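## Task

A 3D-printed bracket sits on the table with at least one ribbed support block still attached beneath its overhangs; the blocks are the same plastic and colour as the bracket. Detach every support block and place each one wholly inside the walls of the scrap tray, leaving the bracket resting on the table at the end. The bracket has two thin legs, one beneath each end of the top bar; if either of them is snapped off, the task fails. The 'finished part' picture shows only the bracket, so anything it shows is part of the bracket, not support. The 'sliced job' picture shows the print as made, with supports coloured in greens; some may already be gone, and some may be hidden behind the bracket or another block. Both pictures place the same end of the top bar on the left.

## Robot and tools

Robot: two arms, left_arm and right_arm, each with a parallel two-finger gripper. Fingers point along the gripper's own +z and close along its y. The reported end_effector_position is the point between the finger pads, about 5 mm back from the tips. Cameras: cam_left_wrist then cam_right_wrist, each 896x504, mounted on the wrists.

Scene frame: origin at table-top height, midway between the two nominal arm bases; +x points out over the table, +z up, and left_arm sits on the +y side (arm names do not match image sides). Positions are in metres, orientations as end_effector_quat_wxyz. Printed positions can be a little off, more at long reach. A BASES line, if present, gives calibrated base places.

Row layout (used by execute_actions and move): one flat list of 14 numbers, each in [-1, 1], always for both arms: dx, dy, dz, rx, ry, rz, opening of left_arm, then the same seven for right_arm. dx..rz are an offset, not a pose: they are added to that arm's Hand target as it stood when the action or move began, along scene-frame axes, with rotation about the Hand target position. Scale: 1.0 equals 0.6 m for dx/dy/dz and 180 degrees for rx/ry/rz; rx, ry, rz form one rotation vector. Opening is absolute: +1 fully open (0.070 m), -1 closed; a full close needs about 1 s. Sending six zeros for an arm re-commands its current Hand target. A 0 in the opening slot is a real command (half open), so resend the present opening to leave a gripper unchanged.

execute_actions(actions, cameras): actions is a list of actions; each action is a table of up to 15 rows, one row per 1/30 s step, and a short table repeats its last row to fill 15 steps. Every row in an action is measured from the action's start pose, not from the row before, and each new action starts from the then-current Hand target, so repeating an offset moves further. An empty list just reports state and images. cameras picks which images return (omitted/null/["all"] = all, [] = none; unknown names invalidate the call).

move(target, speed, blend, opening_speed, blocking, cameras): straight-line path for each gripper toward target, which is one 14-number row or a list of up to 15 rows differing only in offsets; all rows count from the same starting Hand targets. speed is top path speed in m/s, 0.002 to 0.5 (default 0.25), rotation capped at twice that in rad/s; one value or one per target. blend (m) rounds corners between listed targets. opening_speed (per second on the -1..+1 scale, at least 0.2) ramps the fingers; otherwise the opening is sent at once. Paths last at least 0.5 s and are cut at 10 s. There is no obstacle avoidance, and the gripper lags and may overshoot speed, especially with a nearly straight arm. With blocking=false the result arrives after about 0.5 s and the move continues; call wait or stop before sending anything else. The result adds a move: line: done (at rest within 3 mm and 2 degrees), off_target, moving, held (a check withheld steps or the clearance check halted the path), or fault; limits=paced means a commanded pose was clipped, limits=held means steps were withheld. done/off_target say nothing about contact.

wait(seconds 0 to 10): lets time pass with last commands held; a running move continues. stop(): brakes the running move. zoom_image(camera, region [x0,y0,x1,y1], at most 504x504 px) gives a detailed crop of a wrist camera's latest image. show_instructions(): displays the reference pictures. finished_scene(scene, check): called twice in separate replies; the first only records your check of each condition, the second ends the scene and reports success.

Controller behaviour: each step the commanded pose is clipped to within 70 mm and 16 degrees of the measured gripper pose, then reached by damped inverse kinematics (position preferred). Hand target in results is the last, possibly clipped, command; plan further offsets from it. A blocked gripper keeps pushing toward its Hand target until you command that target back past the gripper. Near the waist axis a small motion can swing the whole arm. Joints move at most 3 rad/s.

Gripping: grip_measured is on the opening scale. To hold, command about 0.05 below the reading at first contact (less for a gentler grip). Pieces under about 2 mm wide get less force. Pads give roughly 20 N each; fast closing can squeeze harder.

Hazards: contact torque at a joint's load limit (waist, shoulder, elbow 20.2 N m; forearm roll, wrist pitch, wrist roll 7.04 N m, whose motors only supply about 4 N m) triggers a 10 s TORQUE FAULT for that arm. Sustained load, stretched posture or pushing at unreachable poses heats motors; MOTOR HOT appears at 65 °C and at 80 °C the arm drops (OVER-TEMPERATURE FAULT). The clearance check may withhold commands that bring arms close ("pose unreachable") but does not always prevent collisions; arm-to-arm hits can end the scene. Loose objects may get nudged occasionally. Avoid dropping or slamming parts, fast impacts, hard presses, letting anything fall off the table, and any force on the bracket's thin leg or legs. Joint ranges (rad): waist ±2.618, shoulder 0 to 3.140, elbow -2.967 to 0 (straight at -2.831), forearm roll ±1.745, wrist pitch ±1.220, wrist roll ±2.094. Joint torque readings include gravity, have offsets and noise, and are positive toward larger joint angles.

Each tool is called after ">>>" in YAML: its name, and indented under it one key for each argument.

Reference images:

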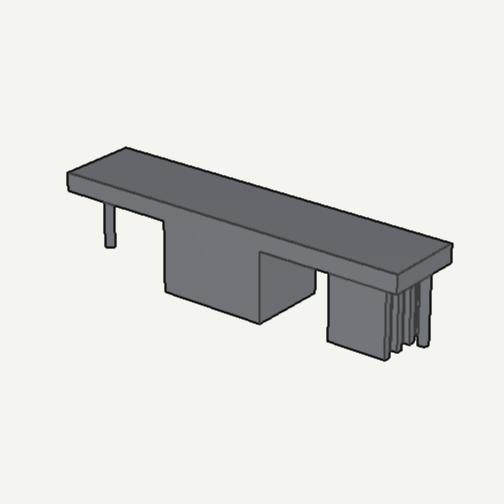

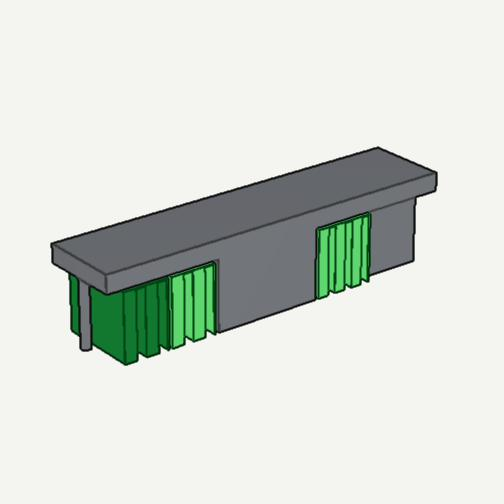

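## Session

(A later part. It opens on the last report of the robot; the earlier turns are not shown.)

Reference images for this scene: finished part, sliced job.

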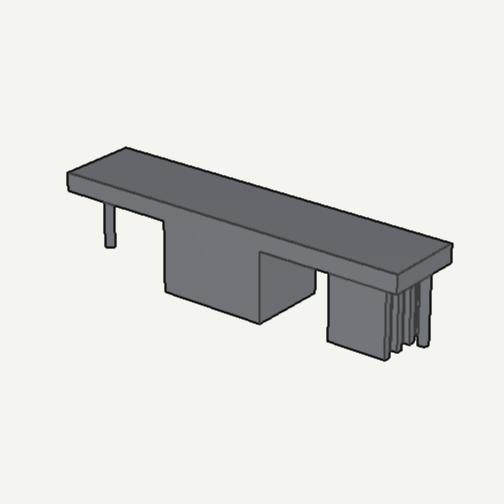

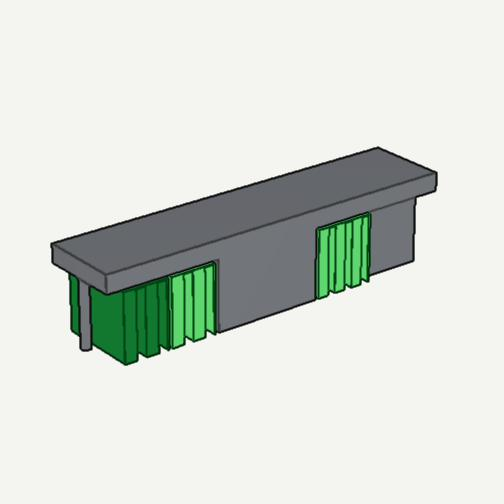

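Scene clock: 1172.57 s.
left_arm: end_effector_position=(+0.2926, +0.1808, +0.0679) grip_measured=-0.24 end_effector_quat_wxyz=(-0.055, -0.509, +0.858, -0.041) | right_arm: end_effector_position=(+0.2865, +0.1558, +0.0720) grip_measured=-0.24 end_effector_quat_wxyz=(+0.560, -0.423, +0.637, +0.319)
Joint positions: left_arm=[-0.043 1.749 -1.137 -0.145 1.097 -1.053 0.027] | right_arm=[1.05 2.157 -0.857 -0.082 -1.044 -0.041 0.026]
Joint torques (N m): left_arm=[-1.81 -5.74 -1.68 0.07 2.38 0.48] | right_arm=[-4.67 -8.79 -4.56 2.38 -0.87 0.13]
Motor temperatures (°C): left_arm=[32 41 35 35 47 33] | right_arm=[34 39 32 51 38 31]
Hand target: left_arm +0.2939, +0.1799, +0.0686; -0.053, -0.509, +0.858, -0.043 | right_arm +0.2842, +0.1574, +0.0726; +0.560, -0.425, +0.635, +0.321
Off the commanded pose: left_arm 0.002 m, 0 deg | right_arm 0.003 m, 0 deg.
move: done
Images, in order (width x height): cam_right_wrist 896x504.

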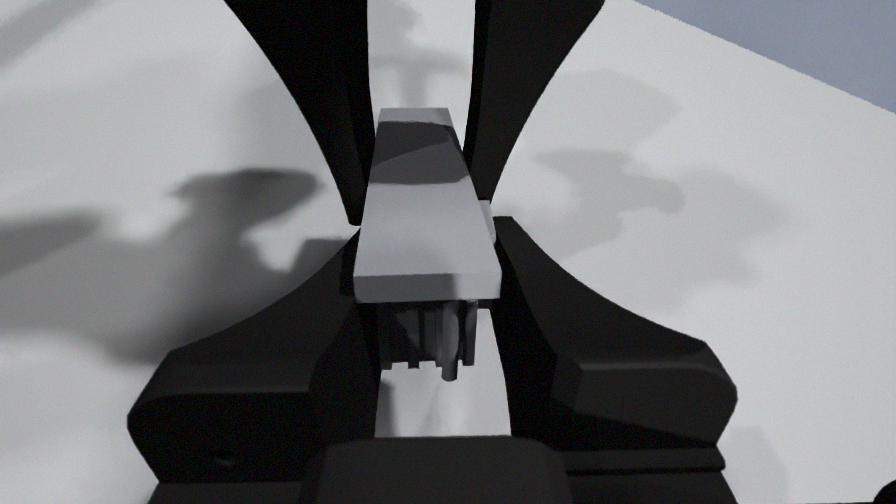

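>>> zoom_image:
  camera: "cam_right_wrist"
  region: [320, 180, 540, 400]

>>> execute_actions:
  actions: []

Scaled by 2.291 from the camera's 896x504 image, which has a finer 1280x720 frame.

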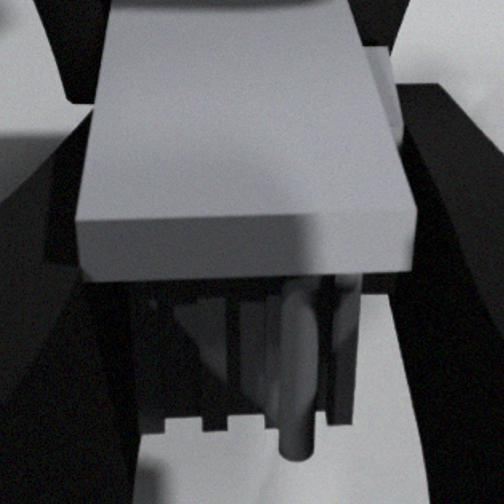

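Scene clock: 1175.50 s.
left_arm: end_effector_position=(+0.2935, +0.1801, +0.0683) grip_measured=-0.26 end_effector_quat_wxyz=(-0.054, -0.509, +0.858, -0.043) | right_arm: end_effector_position=(+0.2847, +0.1571, +0.0725) grip_measured=-0.25 end_effector_quat_wxyz=(+0.560, -0.425, +0.635, +0.320)
Joint positions: left_arm=[-0.044 1.749 -1.139 -0.147 1.095 -1.053 0.026] | right_arm=[1.053 2.157 -0.857 -0.084 -1.045 -0.041 0.026]
Joint torques (N m): left_arm=[-1.55 -7.69 -5.39 -1.12 0.07 0] | right_arm=[1.18 -10.23 -3.84 -0.35 -0.98 0.09]
Motor temperatures (°C): left_arm=[32 41 35 35 46 33] | right_arm=[34 39 32 50 39 31]
Hand target: left_arm +0.2939, +0.1799, +0.0686; -0.053, -0.509, +0.858, -0.043 | right_arm +0.2842, +0.1574, +0.0726; +0.560, -0.425, +0.635, +0.321
Tool commands: left_gripper/opening=-0.35 right_gripper/opening=-0.35
Off the commanded pose: left_arm 0.001 m, 0 deg | right_arm 0.001 m, 0 deg.

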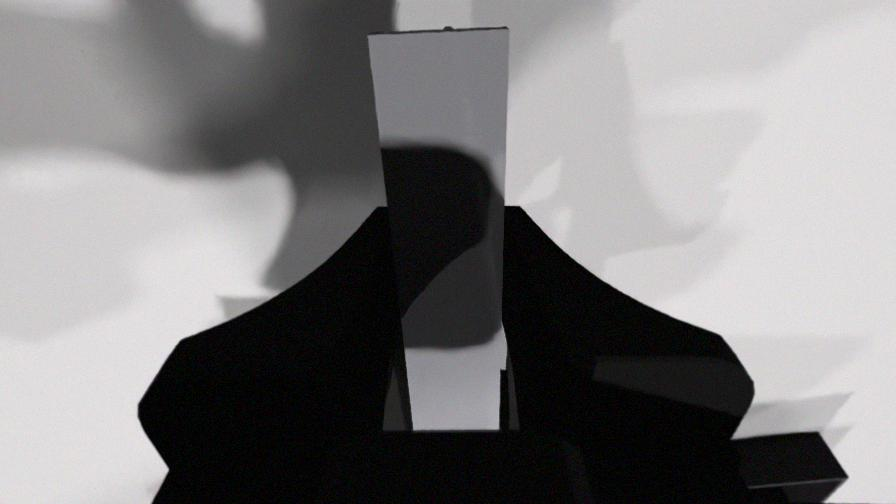

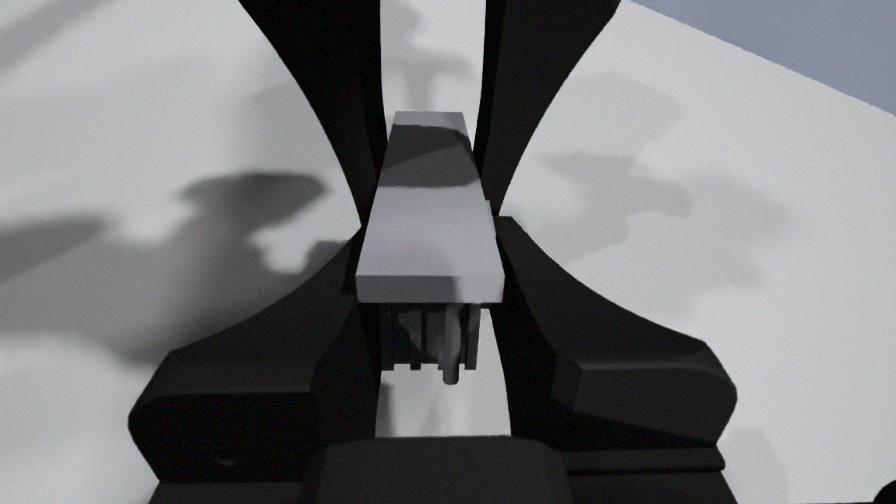

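>>> move:
  target: [0,0,0,0,0,0,-0.35,-0.00525,0.00255,0,0.00953,0.01973,-0.00378,-0.35]
  speed: 0.03
  cameras: ["cam_right_wrist"]

>>> zoom_image:
  camera: "cam_right_wrist"
  region: [320, 180, 540, 400]

Scene clock: 1189.47 s.
left_arm: end_effector_position=(+0.2937, +0.1801, +0.0683) grip_measured=-0.26 end_effector_quat_wxyz=(-0.053, -0.509, +0.858, -0.043) | right_arm: end_effector_position=(+0.2811, +0.1590, +0.0727) grip_measured=-0.25 end_effector_quat_wxyz=(+0.548, -0.403, +0.649, +0.340)
Joint positions: left_arm=[-0.044 1.749 -1.139 -0.147 1.094 -1.053 0.026] | right_arm=[1.066 2.156 -0.857 -0.07 -1.045 0.026 0.026]
Joint torques (N m): left_arm=[0.08 -7.3 -4.8 -0.73 0.1 0.09] | right_arm=[0.8 -10.14 -2.31 0.07 -0.69 0.03]
Motor temperatures (°C): left_arm=[32 41 35 35 41 33] | right_arm=[33 40 32 43 39 31]
Hand target: left_arm +0.2939, +0.1799, +0.0686; -0.053, -0.509, +0.858, -0.043 | right_arm +0.2810, +0.1590, +0.0726; +0.548, -0.403, +0.650, +0.340
Off the commanded pose: left_arm 0.000 m, 0 deg | right_arm 0.000 m, 0 deg.
move: done
Images, in order (width x height): cam_right_wrist 896x504.

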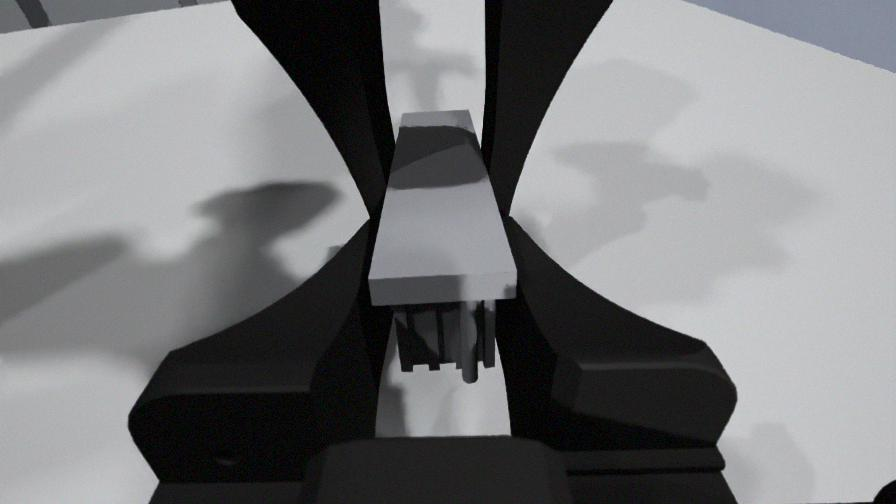

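Scaled by 2.291 from the camera's 896x504 image, which has a finer 1280x720 frame.

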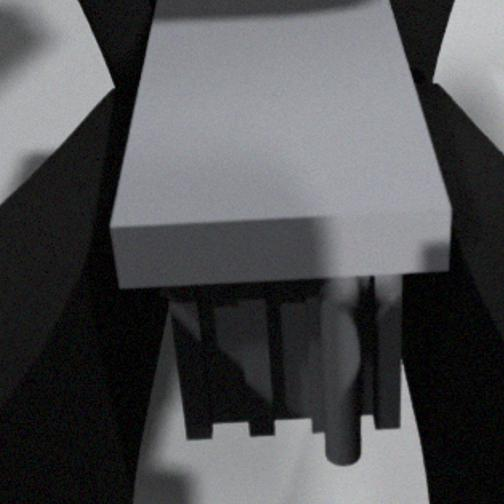

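>>> move:
  target: [0.005,0.0104,0.0657,0,0,0,-0.35,0,0,0,0,0,0,-0.35]
  speed: 0.06

Scene clock: 1193.33 s.
left_arm: end_effector_position=(+0.2967, +0.1862, +0.1084) grip_measured=-0.26 end_effector_quat_wxyz=(-0.046, -0.510, +0.858, -0.048) | right_arm: end_effector_position=(+0.2811, +0.1590, +0.0732) grip_measured=-0.25 end_effector_quat_wxyz=(+0.549, -0.402, +0.649, +0.340)
Joint positions: left_arm=[-0.024 1.696 -1.238 -0.139 1.231 -1.057 0.026] | right_arm=[1.066 2.155 -0.857 -0.07 -1.045 0.026 0.026]
Joint torques (N m): left_arm=[1.17 -5.11 -4.65 -0.06 -0.02 0.08] | right_arm=[0.02 -8.18 -3.1 0.08 -0.66 -0.08]
Motor temperatures (°C): left_arm=[32 41 36 35 40 33] | right_arm=[33 40 32 42 39 31]
Hand target: left_arm +0.2965, +0.1867, +0.1079; -0.053, -0.510, +0.857, -0.043 | right_arm +0.2810, +0.1590, +0.0726; +0.548, -0.403, +0.650, +0.340
Off the commanded pose: left_arm 0.001 m, 1 deg | right_arm 0.001 m, 0 deg.
joint sent to its limit (left arm) — joint 5 (wrist pitch), upper limit. The joint targets still meet the commanded pose.
move: done

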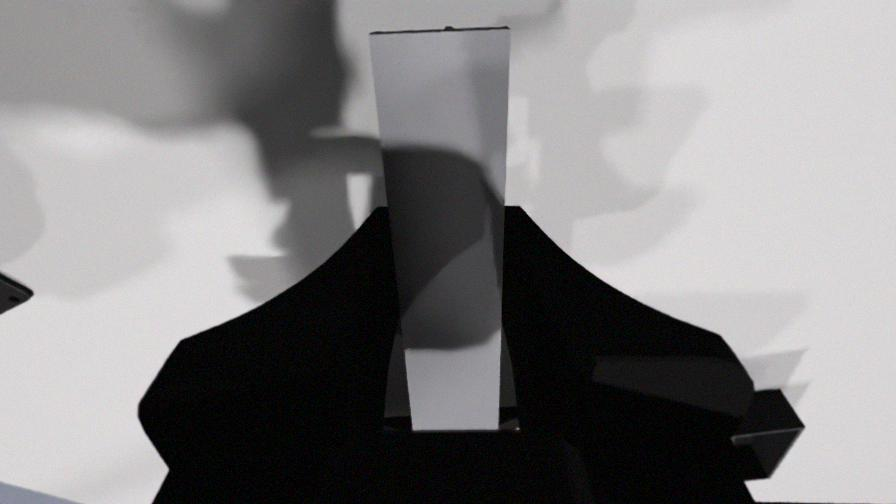

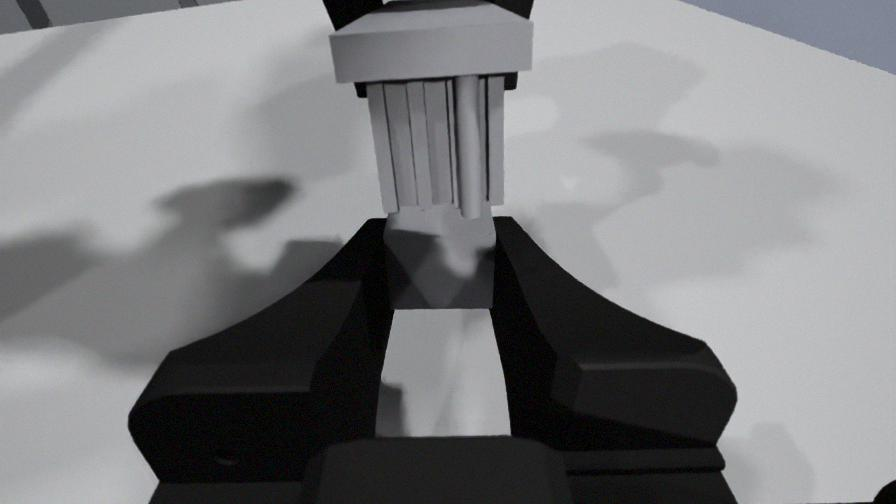

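>>> move:
  target: [0,0,0,0,0,0,-0.35,-0.0572,-0.1184,0.0227,0,0,0,-0.35]
  speed: 0.1

Scene clock: 1240.40 s.
left_arm: end_effector_position=(+0.2964, +0.1864, +0.1076) grip_measured=-0.26 end_effector_quat_wxyz=(-0.047, -0.510, +0.858, -0.047) | right_arm: end_effector_position=(+0.2460, +0.0882, +0.0867) grip_measured=-0.25 end_effector_quat_wxyz=(+0.548, -0.402, +0.650, +0.341)
Joint positions: left_arm=[-0.024 1.697 -1.237 -0.138 1.231 -1.057 0.026] | right_arm=[1.043 1.985 -0.517 -0.09 -1.213 0.019 0.026]
Joint torques (N m): left_arm=[1.07 -5.71 -4.8 -0.08 -0.19 0.17] | right_arm=[-0.59 -7.1 -2.83 -0.09 -0.59 -0.07]
Motor temperatures (°C): left_arm=[32 40 36 34 35 33] | right_arm=[32 39 32 35 40 31]
Hand target: left_arm +0.2965, +0.1867, +0.1079; -0.053, -0.510, +0.857, -0.043 | right_arm +0.2462, +0.0885, +0.0864; +0.548, -0.402, +0.650, +0.341
Off the commanded pose: left_arm 0.000 m, 1 deg | right_arm 0.001 m, 0 deg.
joint sent to its limit (left arm) — joint 5 (wrist pitch), upper limit. The joint targets still meet the commanded pose.
move: done

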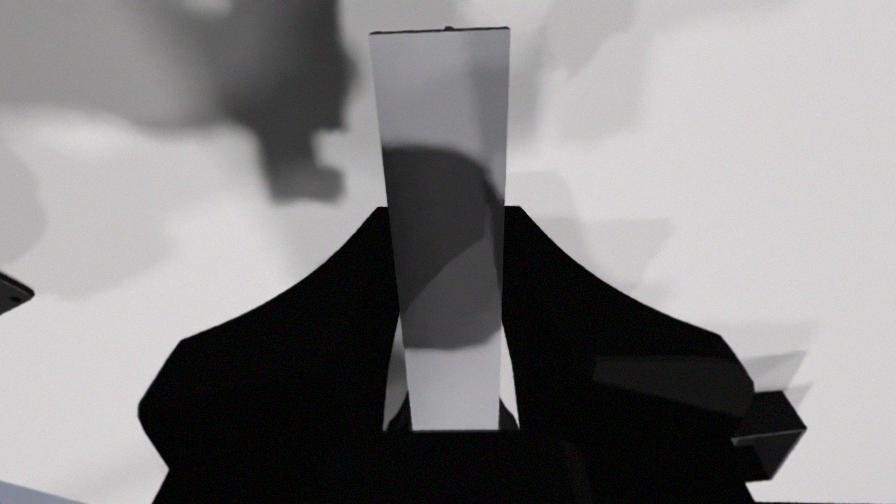

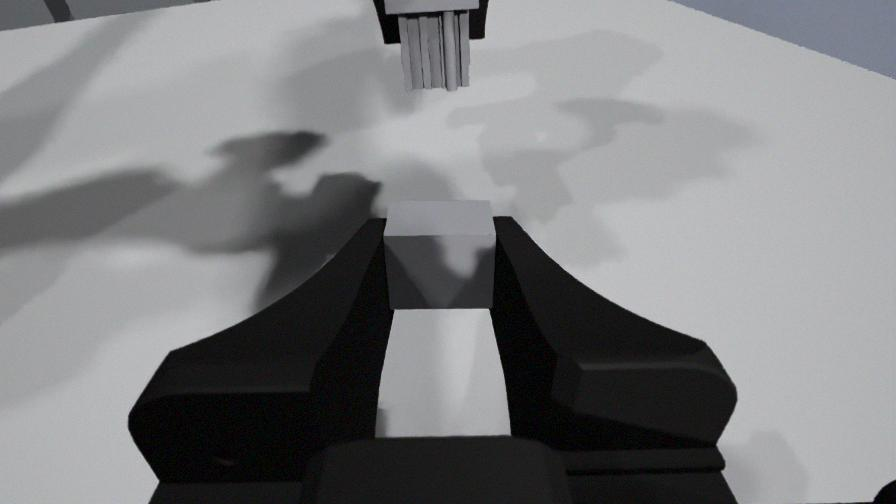

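>>> move:
  target:
    - [0,0,0,0,0,0,-0.35,-0.0103,-0.0092,0.0177,-0.0392,0.0235,-0.0138,-0.35]
    - [0,0,0,0,0,0,-0.35,0.1013,-0.2508,0.0710,-0.0345,0.0288,-0.1240,-0.35]
    - [0,0,-0.04,0.0218,-0.0028,0.0718,-0.35,0.0147,-0.3308,0.1093,-0.1424,0.1091,-0.1243,-0.35]
    - [0,0,-0.0798,0.0435,-0.0055,0.1435,-0.35,0.1363,-0.4808,0.2793,-0.1867,0.2106,-0.2261,-0.35]
  speed: 0.2
  blend: 0.02

Scene clock: 1291.73 s.
left_arm: end_effector_position=(+0.2972, +0.1863, +0.0603) grip_measured=-0.26 end_effector_quat_wxyz=(+0.000, +0.690, -0.723, -0.001) | right_arm: end_effector_position=(+0.3273, -0.2044, +0.2587) grip_measured=-0.25 end_effector_quat_wxyz=(+0.266, -0.159, +0.950, +0.040)
Joint positions: left_arm=[-0.118 1.742 -1.104 0.002 1.02 -1.651 0.026] | right_arm=[0.305 1.233 -1.243 0.017 1.124 -0.048 0.026]
Joint torques (N m): left_arm=[-0.19 -5.83 -4.9 -0.05 -0.07 0.18] | right_arm=[-0.16 -3.91 -3.66 0.03 -0.59 0.08]
Motor temperatures (°C): left_arm=[32 41 36 34 34 33] | right_arm=[32 37 32 34 39 31]
Hand target: left_arm +0.2973, +0.1863, +0.0603; +0.000, +0.690, -0.724, -0.001 | right_arm +0.3271, -0.2045, +0.2584; +0.266, -0.160, +0.950, +0.040
Off the commanded pose: left_arm 0.001 m, 0 deg | right_arm 0.006 m, 1 deg.
move: off_target (right_arm)

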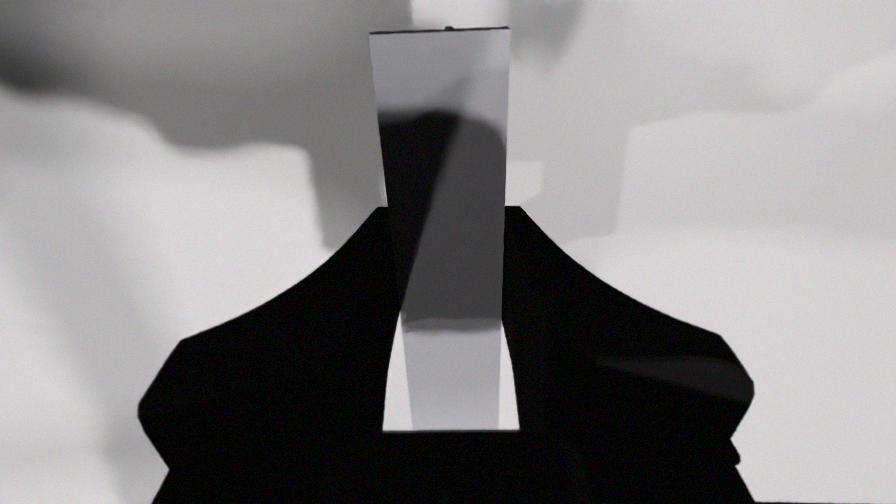

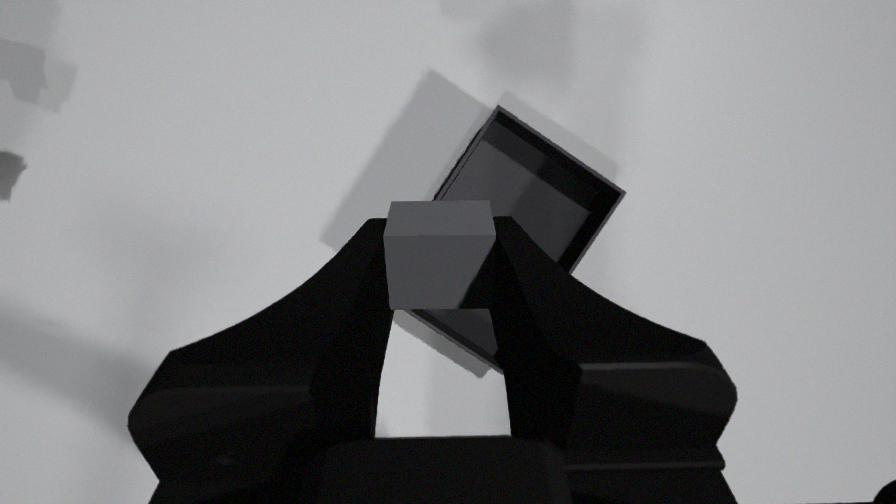

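>>> zoom_image:
  camera: "cam_right_wrist"
  region: [380, 80, 660, 400]

Scaled by 1.575 from the camera's 896x504 image, which has a finer 1280x720 frame.

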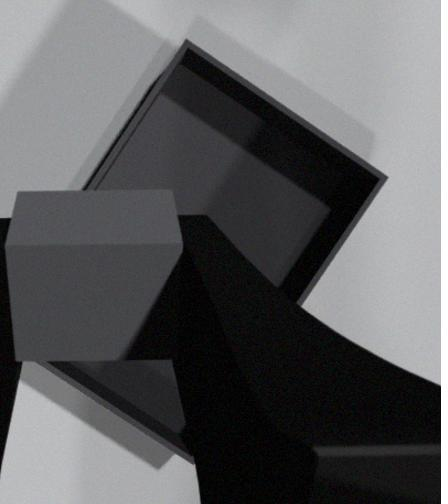

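>>> move:
  target:
    - [0,0,0,0,0,0,-0.35,0.0512,-0.0120,-0.2473,-0.1433,0.0578,0.2906,-0.35]
    - [0,0,0,0,0,0,-0.35,0.0512,-0.0120,-0.3307,-0.1299,0.1252,0.3027,-0.35]
  speed: 0.2
  blend: 0.01

Scene clock: 1357.70 s.
left_arm: end_effector_position=(+0.2972, +0.1863, +0.0603) grip_measured=-0.26 end_effector_quat_wxyz=(+0.000, +0.690, -0.723, -0.001) | right_arm: end_effector_position=(+0.3579, -0.2104, +0.0577) grip_measured=-0.25 end_effector_quat_wxyz=(-0.002, -0.610, +0.792, -0.001)
Joint positions: left_arm=[-0.118 1.742 -1.104 0.002 1.02 -1.651 0.026] | right_arm=[0.275 1.816 -1.198 -0.005 1.043 -1.054 0.026]
Joint torques (N m): left_arm=[1.16 -7.59 -5.67 -0.16 -0.09 0.18] | right_arm=[0.63 -8.8 -3.9 -0.1 -0.03 0.12]
Motor temperatures (°C): left_arm=[32 42 36 34 34 33] | right_arm=[32 36 32 34 38 31]
Hand target: left_arm +0.2973, +0.1863, +0.0603; +0.000, +0.690, -0.724, -0.001 | right_arm +0.3580, -0.2103, +0.0584; -0.001, -0.611, +0.792, -0.002
Off the commanded pose: left_arm 0.000 m, 0 deg | right_arm 0.003 m, 0 deg.
move: done

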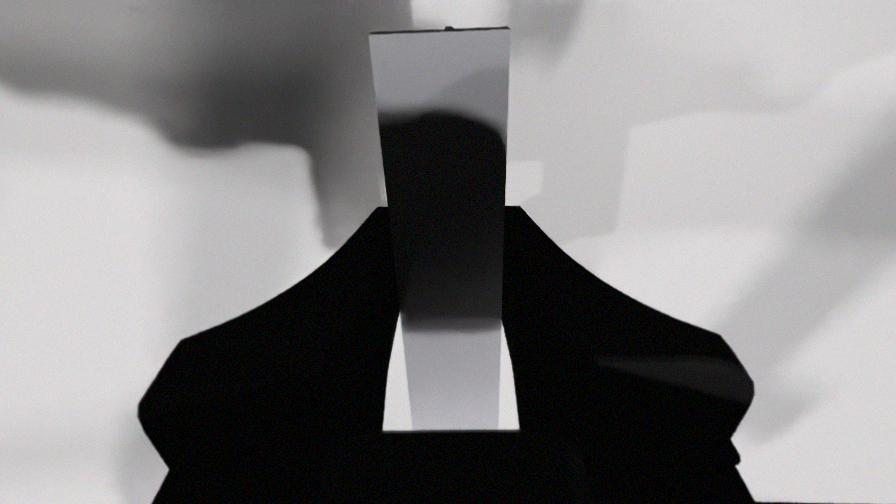

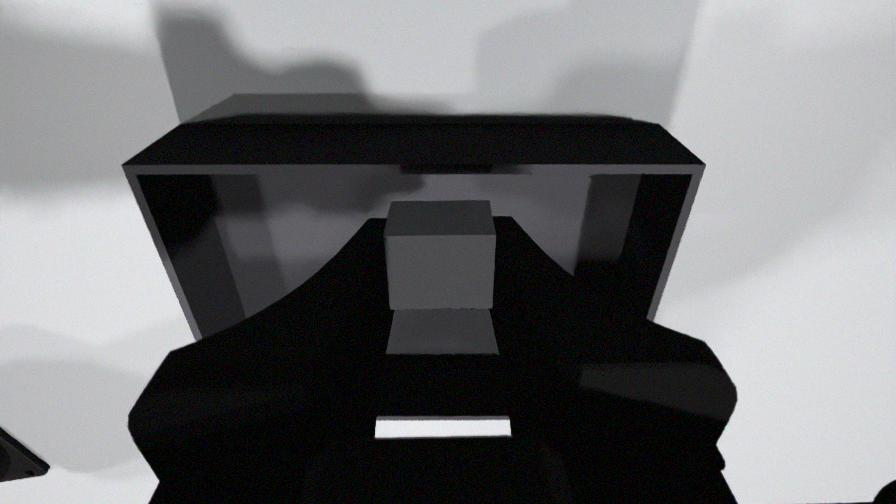

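>>> move:
  target: [0,0,0,0,0,0,-0.35,0,0,-0.0640,0,0,0,-0.35]
  speed: 0.1
  cameras: ["cam_right_wrist"]

Scene clock: 1370.77 s.
left_arm: end_effector_position=(+0.2972, +0.1863, +0.0603) grip_measured=-0.26 end_effector_quat_wxyz=(+0.000, +0.690, -0.723, -0.001) | right_arm: end_effector_position=(+0.3576, -0.2101, +0.0191) grip_measured=-0.25 end_effector_quat_wxyz=(-0.002, -0.611, +0.792, -0.001)
Joint positions: left_arm=[-0.118 1.742 -1.104 0.002 1.02 -1.651 0.026] | right_arm=[0.276 1.882 -1.122 -0.005 0.9 -1.054 0.026]
Joint torques (N m): left_arm=[1.14 -7.55 -5.66 -0.15 -0.08 0.17] | right_arm=[0.64 -8.53 -3.61 0.21 0.11 0.13]
Motor temperatures (°C): left_arm=[32 42 36 34 34 33] | right_arm=[32 37 32 34 37 31]
Hand target: left_arm +0.2973, +0.1863, +0.0603; +0.000, +0.690, -0.724, -0.001 | right_arm +0.3579, -0.2098, +0.0198; -0.001, -0.611, +0.792, -0.002
Off the commanded pose: left_arm 0.000 m, 0 deg | right_arm 0.001 m, 0 deg.
move: done
Images, in order (width x height): cam_right_wrist 896x504.

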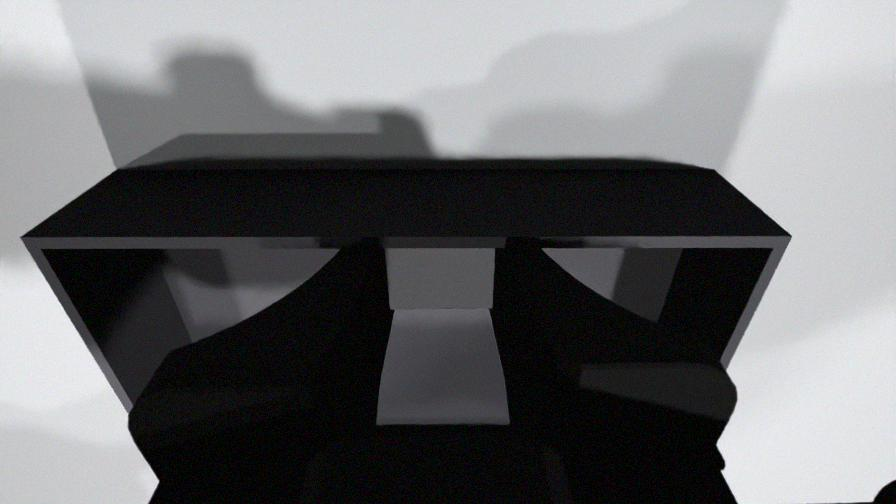

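>>> move:
  target: [0,0,0,0,0,0,-0.35,0,0,-0.0117,0,0,0,-0.35]
  speed: 0.03
  cameras: ["cam_right_wrist"]

Scene clock: 1384.83 s.
left_arm: end_effector_position=(+0.2972, +0.1863, +0.0603) grip_measured=-0.26 end_effector_quat_wxyz=(+0.000, +0.690, -0.723, -0.001) | right_arm: end_effector_position=(+0.3582, -0.2099, +0.0131) grip_measured=-0.25 end_effector_quat_wxyz=(+0.000, -0.611, +0.792, -0.002)
Joint positions: left_arm=[-0.118 1.742 -1.104 0.002 1.02 -1.651 0.026] | right_arm=[0.276 1.894 -1.112 -0.005 0.876 -1.054 0.026]
Joint torques (N m): left_arm=[1.13 -7.53 -5.63 -0.15 -0.08 0.17] | right_arm=[1.02 -6.85 -2.3 0.25 -0.19 0.08]
Motor temperatures (°C): left_arm=[32 42 36 34 34 33] | right_arm=[32 38 32 34 37 31]
Hand target: left_arm +0.2973, +0.1863, +0.0603; +0.000, +0.690, -0.724, -0.001 | right_arm +0.3579, -0.2097, +0.0128; -0.001, -0.611, +0.792, -0.002
Off the commanded pose: left_arm 0.000 m, 0 deg | right_arm 0.000 m, 0 deg.
move: done
Images, in order (width x height): cam_right_wrist 896x504.

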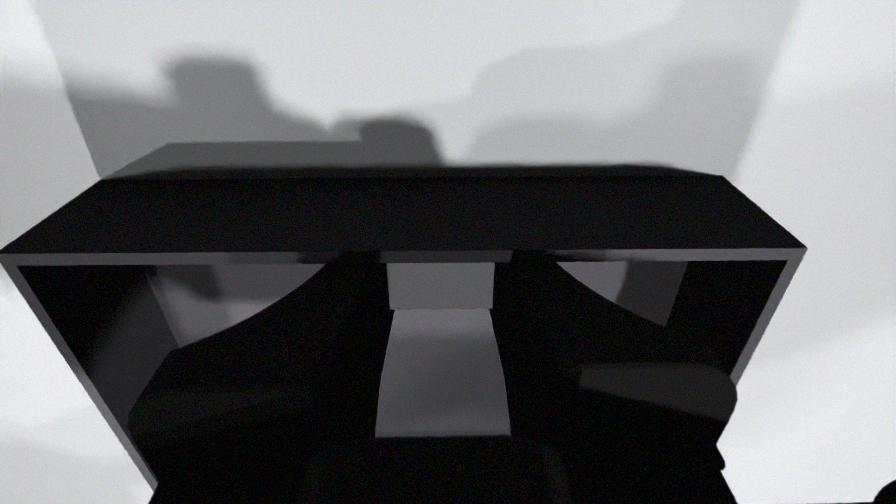

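>>> move:
  target: [0,0,0,0,0,0,-0.35,0,0,-0.004,0,0,0,-0.35]
  speed: 0.02
  cameras: ["cam_right_wrist"]

Scene clock: 1389.43 s.
left_arm: end_effector_position=(+0.2972, +0.1863, +0.0603) grip_measured=-0.26 end_effector_quat_wxyz=(+0.000, +0.690, -0.723, -0.001) | right_arm: end_effector_position=(+0.3585, -0.2098, +0.0122) grip_measured=-0.25 end_effector_quat_wxyz=(+0.001, -0.611, +0.792, -0.002)
Joint positions: left_arm=[-0.118 1.742 -1.104 0.002 1.02 -1.651 0.026] | right_arm=[0.276 1.895 -1.11 -0.005 0.869 -1.054 0.026]
Joint torques (N m): left_arm=[1.13 -7.5 -5.65 -0.14 -0.08 0.17] | right_arm=[1.64 1.2 0.4 0.67 -1.1 -0.08]
Motor temperatures (°C): left_arm=[32 42 36 34 34 33] | right_arm=[32 38 32 34 37 31]
Hand target: left_arm +0.2973, +0.1863, +0.0603; +0.000, +0.690, -0.724, -0.001 | right_arm +0.3579, -0.2097, +0.0104; -0.001, -0.611, +0.791, -0.002
Off the commanded pose: left_arm 0.000 m, 0 deg | right_arm 0.002 m, 0 deg.
move: done
Images, in order (width x height): cam_right_wrist 896x504.

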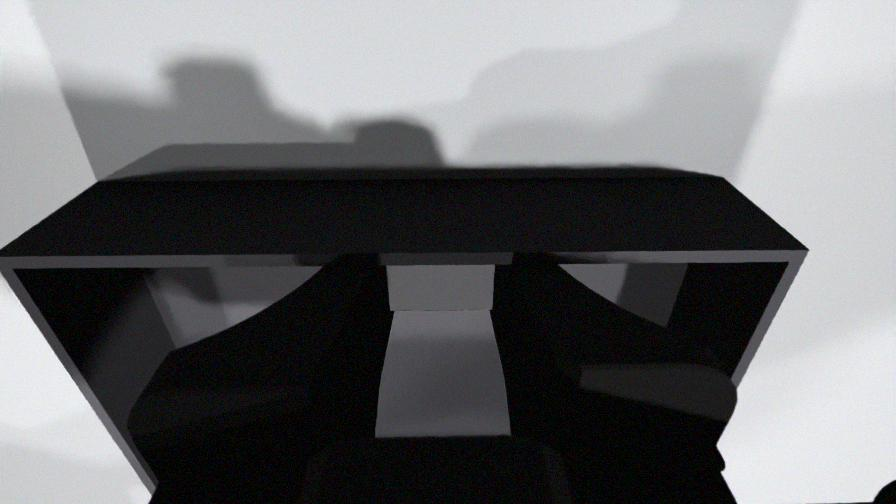

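>>> move:
  target: [0,0,0,0,0,0,-0.35,0,0,0.003,0,0,0,-0.35]
  speed: 0.02
  cameras: []

>>> move:
  target: [0,0,0,0,0,0,-0.35,0,0,0,0,0,0,-0.05]
  opening_speed: 0.3
  cameras: ["cam_right_wrist"]

Scene clock: 1393.90 s.
left_arm: end_effector_position=(+0.2972, +0.1863, +0.0603) grip_measured=-0.26 end_effector_quat_wxyz=(+0.000, +0.690, -0.723, -0.001) | right_arm: end_effector_position=(+0.3579, -0.2100, +0.0110) grip_measured=-0.25 end_effector_quat_wxyz=(-0.001, -0.611, +0.792, -0.001)
Joint positions: left_arm=[-0.118 1.742 -1.104 0.002 1.02 -1.651 0.026] | right_arm=[0.276 1.899 -1.11 -0.005 0.87 -1.054 0.026]
Joint torques (N m): left_arm=[1.11 -7.47 -5.61 -0.13 -0.08 0.16] | right_arm=[2.34 0.23 0.47 1.45 0.27 0.01]
Motor temperatures (°C): left_arm=[32 42 36 34 34 33] | right_arm=[32 38 32 35 38 31]
Hand target: left_arm +0.2973, +0.1863, +0.0603; +0.000, +0.690, -0.724, -0.001 | right_arm +0.3579, -0.2097, +0.0122; -0.001, -0.611, +0.792, -0.002
Off the commanded pose: left_arm 0.000 m, 0 deg | right_arm 0.001 m, 0 deg.
move: done
No camera images: "cameras" was empty.

Scene clock: 1395.33 s.
left_arm: end_effector_position=(+0.2972, +0.1863, +0.0603) grip_measured=-0.26 end_effector_quat_wxyz=(+0.000, +0.690, -0.723, -0.001) | right_arm: end_effector_position=(+0.3577, -0.2093, +0.0116) grip_measured=-0.05 end_effector_quat_wxyz=(-0.001, -0.612, +0.791, -0.001)
Joint positions: left_arm=[-0.118 1.742 -1.104 0.002 1.02 -1.651 0.026] | right_arm=[0.277 1.897 -1.11 -0.004 0.872 -1.054 0.033]
Joint torques (N m): left_arm=[1.11 -7.47 -5.62 -0.13 -0.08 0.16] | right_arm=[-0.76 -9.11 -3.51 0.15 0.11 -0.03]
Motor temperatures (°C): left_arm=[32 42 36 34 34 33] | right_arm=[32 38 32 35 38 31]
Hand target: left_arm +0.2973, +0.1863, +0.0603; +0.000, +0.690, -0.724, -0.001 | right_arm +0.3579, -0.2097, +0.0122; -0.001, -0.611, +0.792, -0.002
Off the commanded pose: left_arm 0.000 m, 0 deg | right_arm 0.001 m, 0 deg.
move: done
Images, in order (width x height): cam_right_wrist 896x504.

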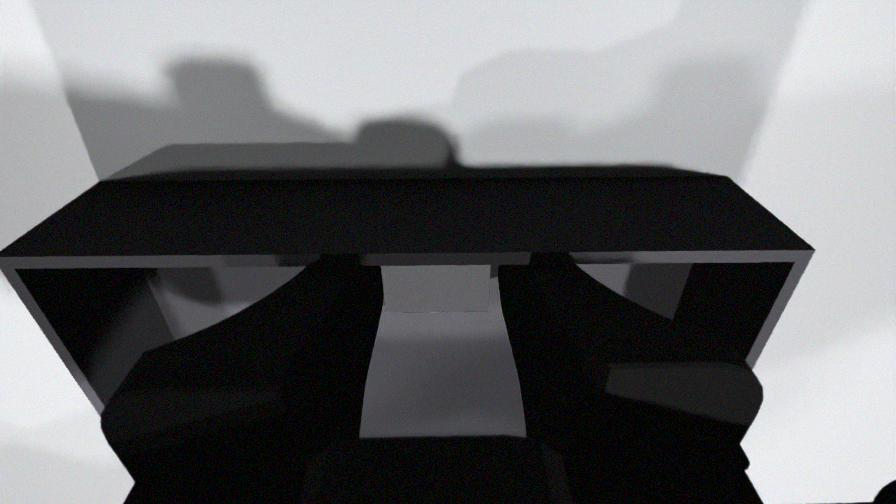

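>>> move:
  target: [0,0,0,0,0,0,-0.35,0,0,0,0,0,0,0.1]
  opening_speed: 0.4
  cameras: ["cam_right_wrist"]

Scene clock: 1399.17 s.
left_arm: end_effector_position=(+0.2972, +0.1863, +0.0603) grip_measured=-0.26 end_effector_quat_wxyz=(+0.000, +0.690, -0.723, -0.001) | right_arm: end_effector_position=(+0.3579, -0.2095, +0.0121) grip_measured=+0.10 end_effector_quat_wxyz=(-0.001, -0.611, +0.791, -0.001)
Joint positions: left_arm=[-0.118 1.742 -1.104 0.002 1.02 -1.651 0.026] | right_arm=[0.277 1.896 -1.111 -0.004 0.873 -1.054 0.038]
Joint torques (N m): left_arm=[1.1 -7.45 -5.61 -0.13 -0.08 0.16] | right_arm=[-0.81 -8.97 -3.88 -0.12 0.1 -0.08]
Motor temperatures (°C): left_arm=[32 42 36 34 34 33] | right_arm=[32 38 32 35 38 31]
Hand target: left_arm +0.2973, +0.1863, +0.0603; +0.000, +0.690, -0.724, -0.001 | right_arm +0.3579, -0.2097, +0.0122; -0.001, -0.611, +0.792, -0.002
Off the commanded pose: left_arm 0.000 m, 0 deg | right_arm 0.000 m, 0 deg.
move: done
Images, in order (width x height): cam_right_wrist 896x504.

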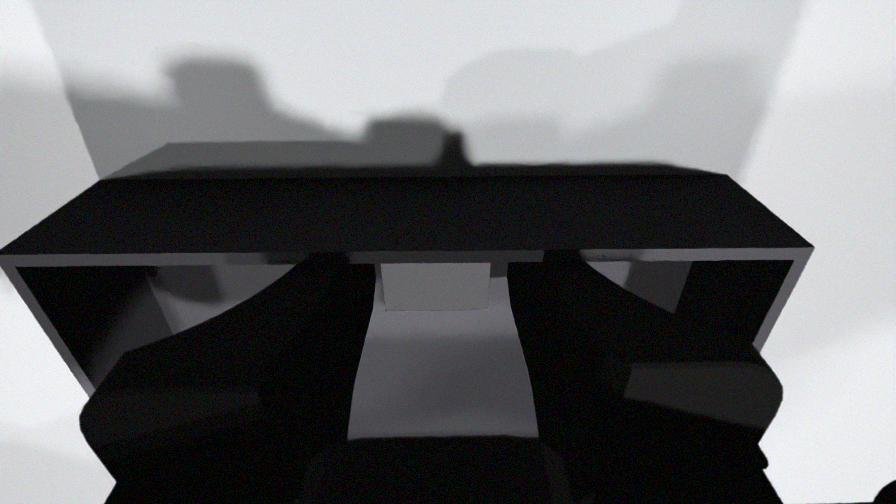

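>>> move:
  target: [0,0,-0.0672,0,0,0,-0.35,0,0,0.0917,0,0,0,0.1]
  speed: 0.1

Scene clock: 1405.27 s.
left_arm: end_effector_position=(+0.2972, +0.1858, +0.0194) grip_measured=-0.26 end_effector_quat_wxyz=(+0.001, +0.690, -0.724, -0.001) | right_arm: end_effector_position=(+0.3584, -0.2100, +0.0685) grip_measured=+0.10 end_effector_quat_wxyz=(+0.000, -0.611, +0.792, -0.002)
Joint positions: left_arm=[-0.119 1.819 -1.025 0.001 0.867 -1.65 0.026] | right_arm=[0.276 1.799 -1.22 -0.005 1.077 -1.054 0.039]
Joint torques (N m): left_arm=[-0.64 -7.75 -5.31 -0.17 -0.08 0.17] | right_arm=[-0.8 -7.15 -2.73 -0.12 -0.06 -0.08]
Motor temperatures (°C): left_arm=[32 42 36 34 34 33] | right_arm=[32 38 32 34 37 31]
Hand target: left_arm +0.2976, +0.1856, +0.0200; +0.000, +0.690, -0.724, +0.000 | right_arm +0.3580, -0.2104, +0.0675; -0.001, -0.610, +0.792, -0.002
Off the commanded pose: left_arm 0.001 m, 0 deg | right_arm 0.001 m, 0 deg.
move: done

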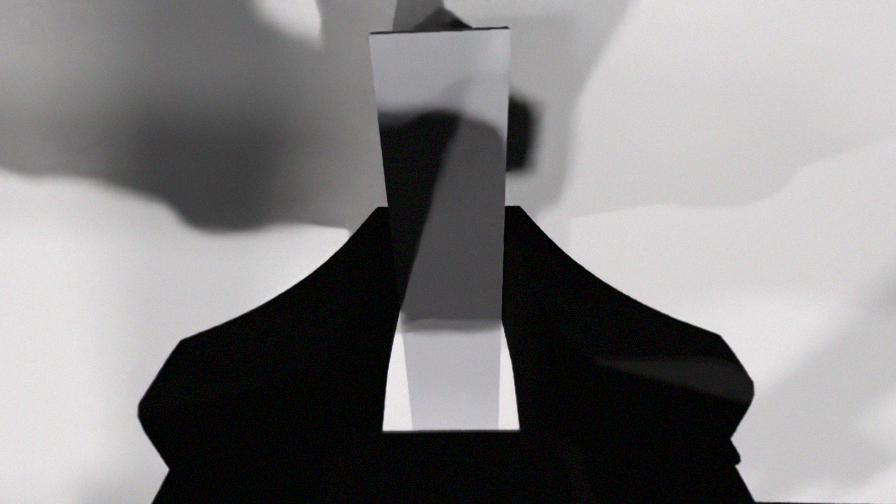

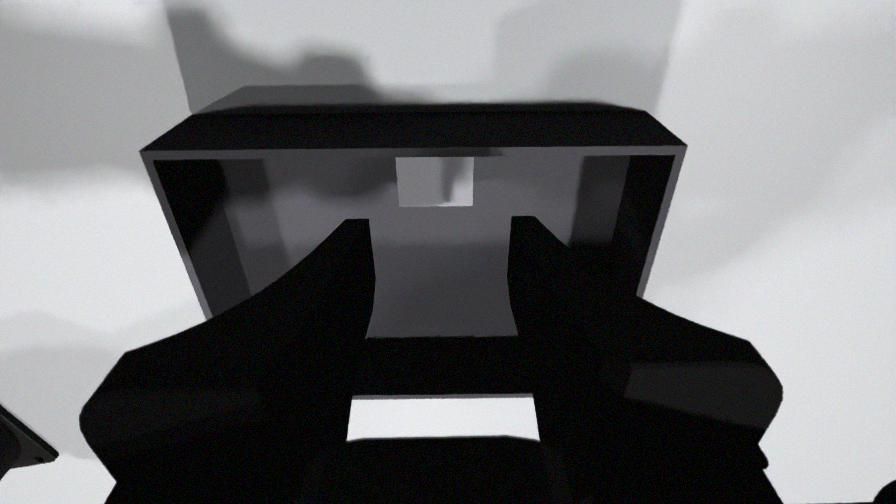

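>>> move:
  target: [0,0,-0.0083,0,0,0,-0.35,0,0,0,0,0,0,0.1]
  speed: 0.03
  cameras: ["cam_left_wrist"]

Scene clock: 1418.80 s.
left_arm: end_effector_position=(+0.2981, +0.1857, +0.0155) grip_measured=-0.26 end_effector_quat_wxyz=(+0.000, +0.690, -0.724, +0.000) | right_arm: end_effector_position=(+0.3580, -0.2101, +0.0678) grip_measured=+0.10 end_effector_quat_wxyz=(-0.001, -0.611, +0.792, -0.002)
Joint positions: left_arm=[-0.119 1.828 -1.019 0.001 0.849 -1.65 0.026] | right_arm=[0.276 1.8 -1.218 -0.005 1.076 -1.054 0.039]
Joint torques (N m): left_arm=[-0.36 -4.59 -3.22 -0.01 -0.21 0.12] | right_arm=[-0.49 -6.65 -2.74 0.06 -0.14 -0.07]
Motor temperatures (°C): left_arm=[32 42 36 34 34 33] | right_arm=[32 38 32 34 37 31]
Hand target: left_arm +0.2977, +0.1855, +0.0150; +0.000, +0.690, -0.724, +0.000 | right_arm +0.3580, -0.2104, +0.0675; -0.001, -0.610, +0.792, -0.002
Off the commanded pose: left_arm 0.001 m, 0 deg | right_arm 0.000 m, 0 deg.
move: done
Images, in order (width x height): cam_left_wrist 896x504.

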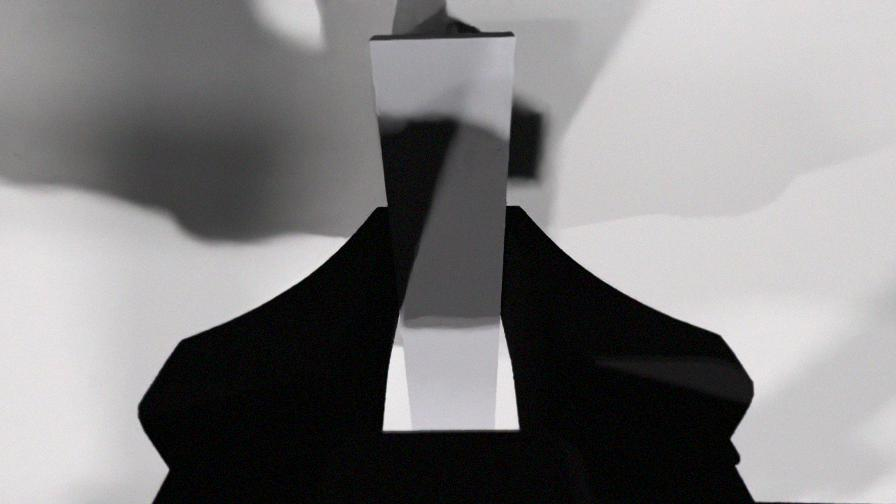

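>>> move:
  target: [0,0,0.005,0.0222,-0.0011,0,-0.35,0,0,0,0,0,0,0.1]
  speed: 0.05
  cameras: ["cam_left_wrist"]

>>> zoom_image:
  camera: "cam_left_wrist"
  region: [340, 0, 560, 220]

Scene clock: 1442.50 s.
left_arm: end_effector_position=(+0.2981, +0.1859, +0.0184) grip_measured=-0.26 end_effector_quat_wxyz=(-0.026, +0.689, -0.724, -0.025) | right_arm: end_effector_position=(+0.3580, -0.2101, +0.0678) grip_measured=+0.10 end_effector_quat_wxyz=(-0.001, -0.611, +0.792, -0.002)
Joint positions: left_arm=[-0.169 1.828 -1.031 0.093 0.873 -1.759 0.026] | right_arm=[0.276 1.8 -1.218 -0.005 1.076 -1.054 0.038]
Joint torques (N m): left_arm=[0.17 -7.57 -5.07 -0.11 -0.15 0.17] | right_arm=[-0.15 -6.69 -2.72 0.22 -0.13 -0.06]
Motor temperatures (°C): left_arm=[32 41 36 34 34 33] | right_arm=[32 38 32 34 36 31]
Hand target: left_arm +0.2979, +0.1858, +0.0182; -0.025, +0.690, -0.723, -0.025 | right_arm +0.3580, -0.2104, +0.0675; -0.001, -0.610, +0.792, -0.002
Off the commanded pose: left_arm 0.001 m, 0 deg | right_arm 0.000 m, 0 deg.
move: done
Images, in order (width x height): cam_left_wrist 896x504.

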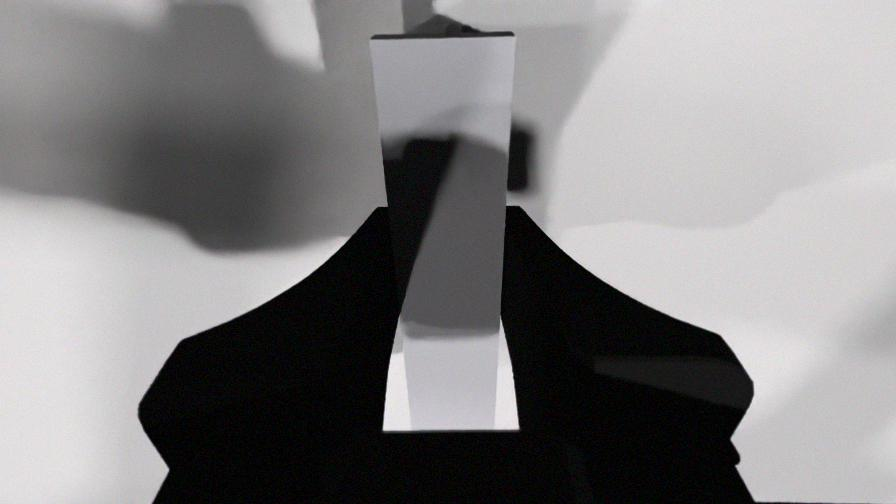

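Scaled by 2.291 from the camera's 896x504 image, which has a finer 1280x720 frame.

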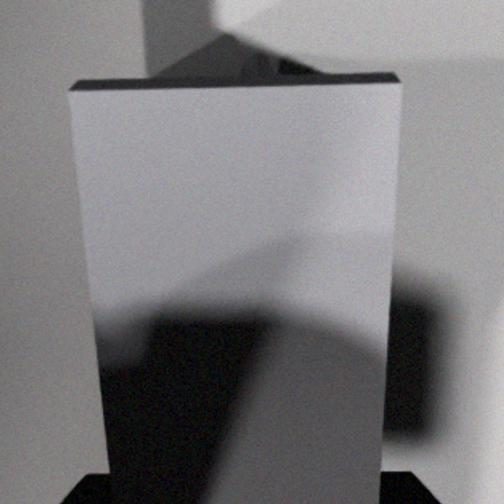

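>>> zoom_image:
  camera: "cam_left_wrist"
  region: [360, 260, 560, 460]

Scaled by 2.520 from the camera's 896x504 image, which has a finer 1280x720 frame.

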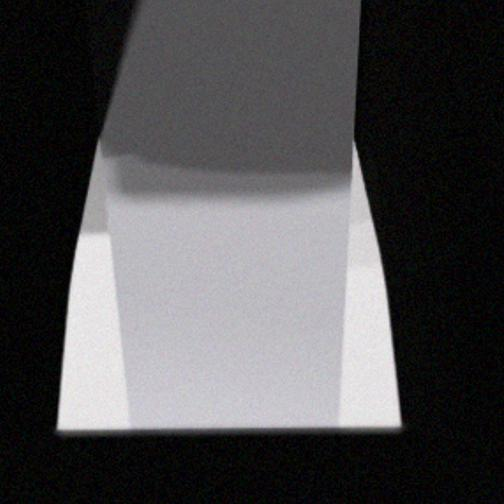

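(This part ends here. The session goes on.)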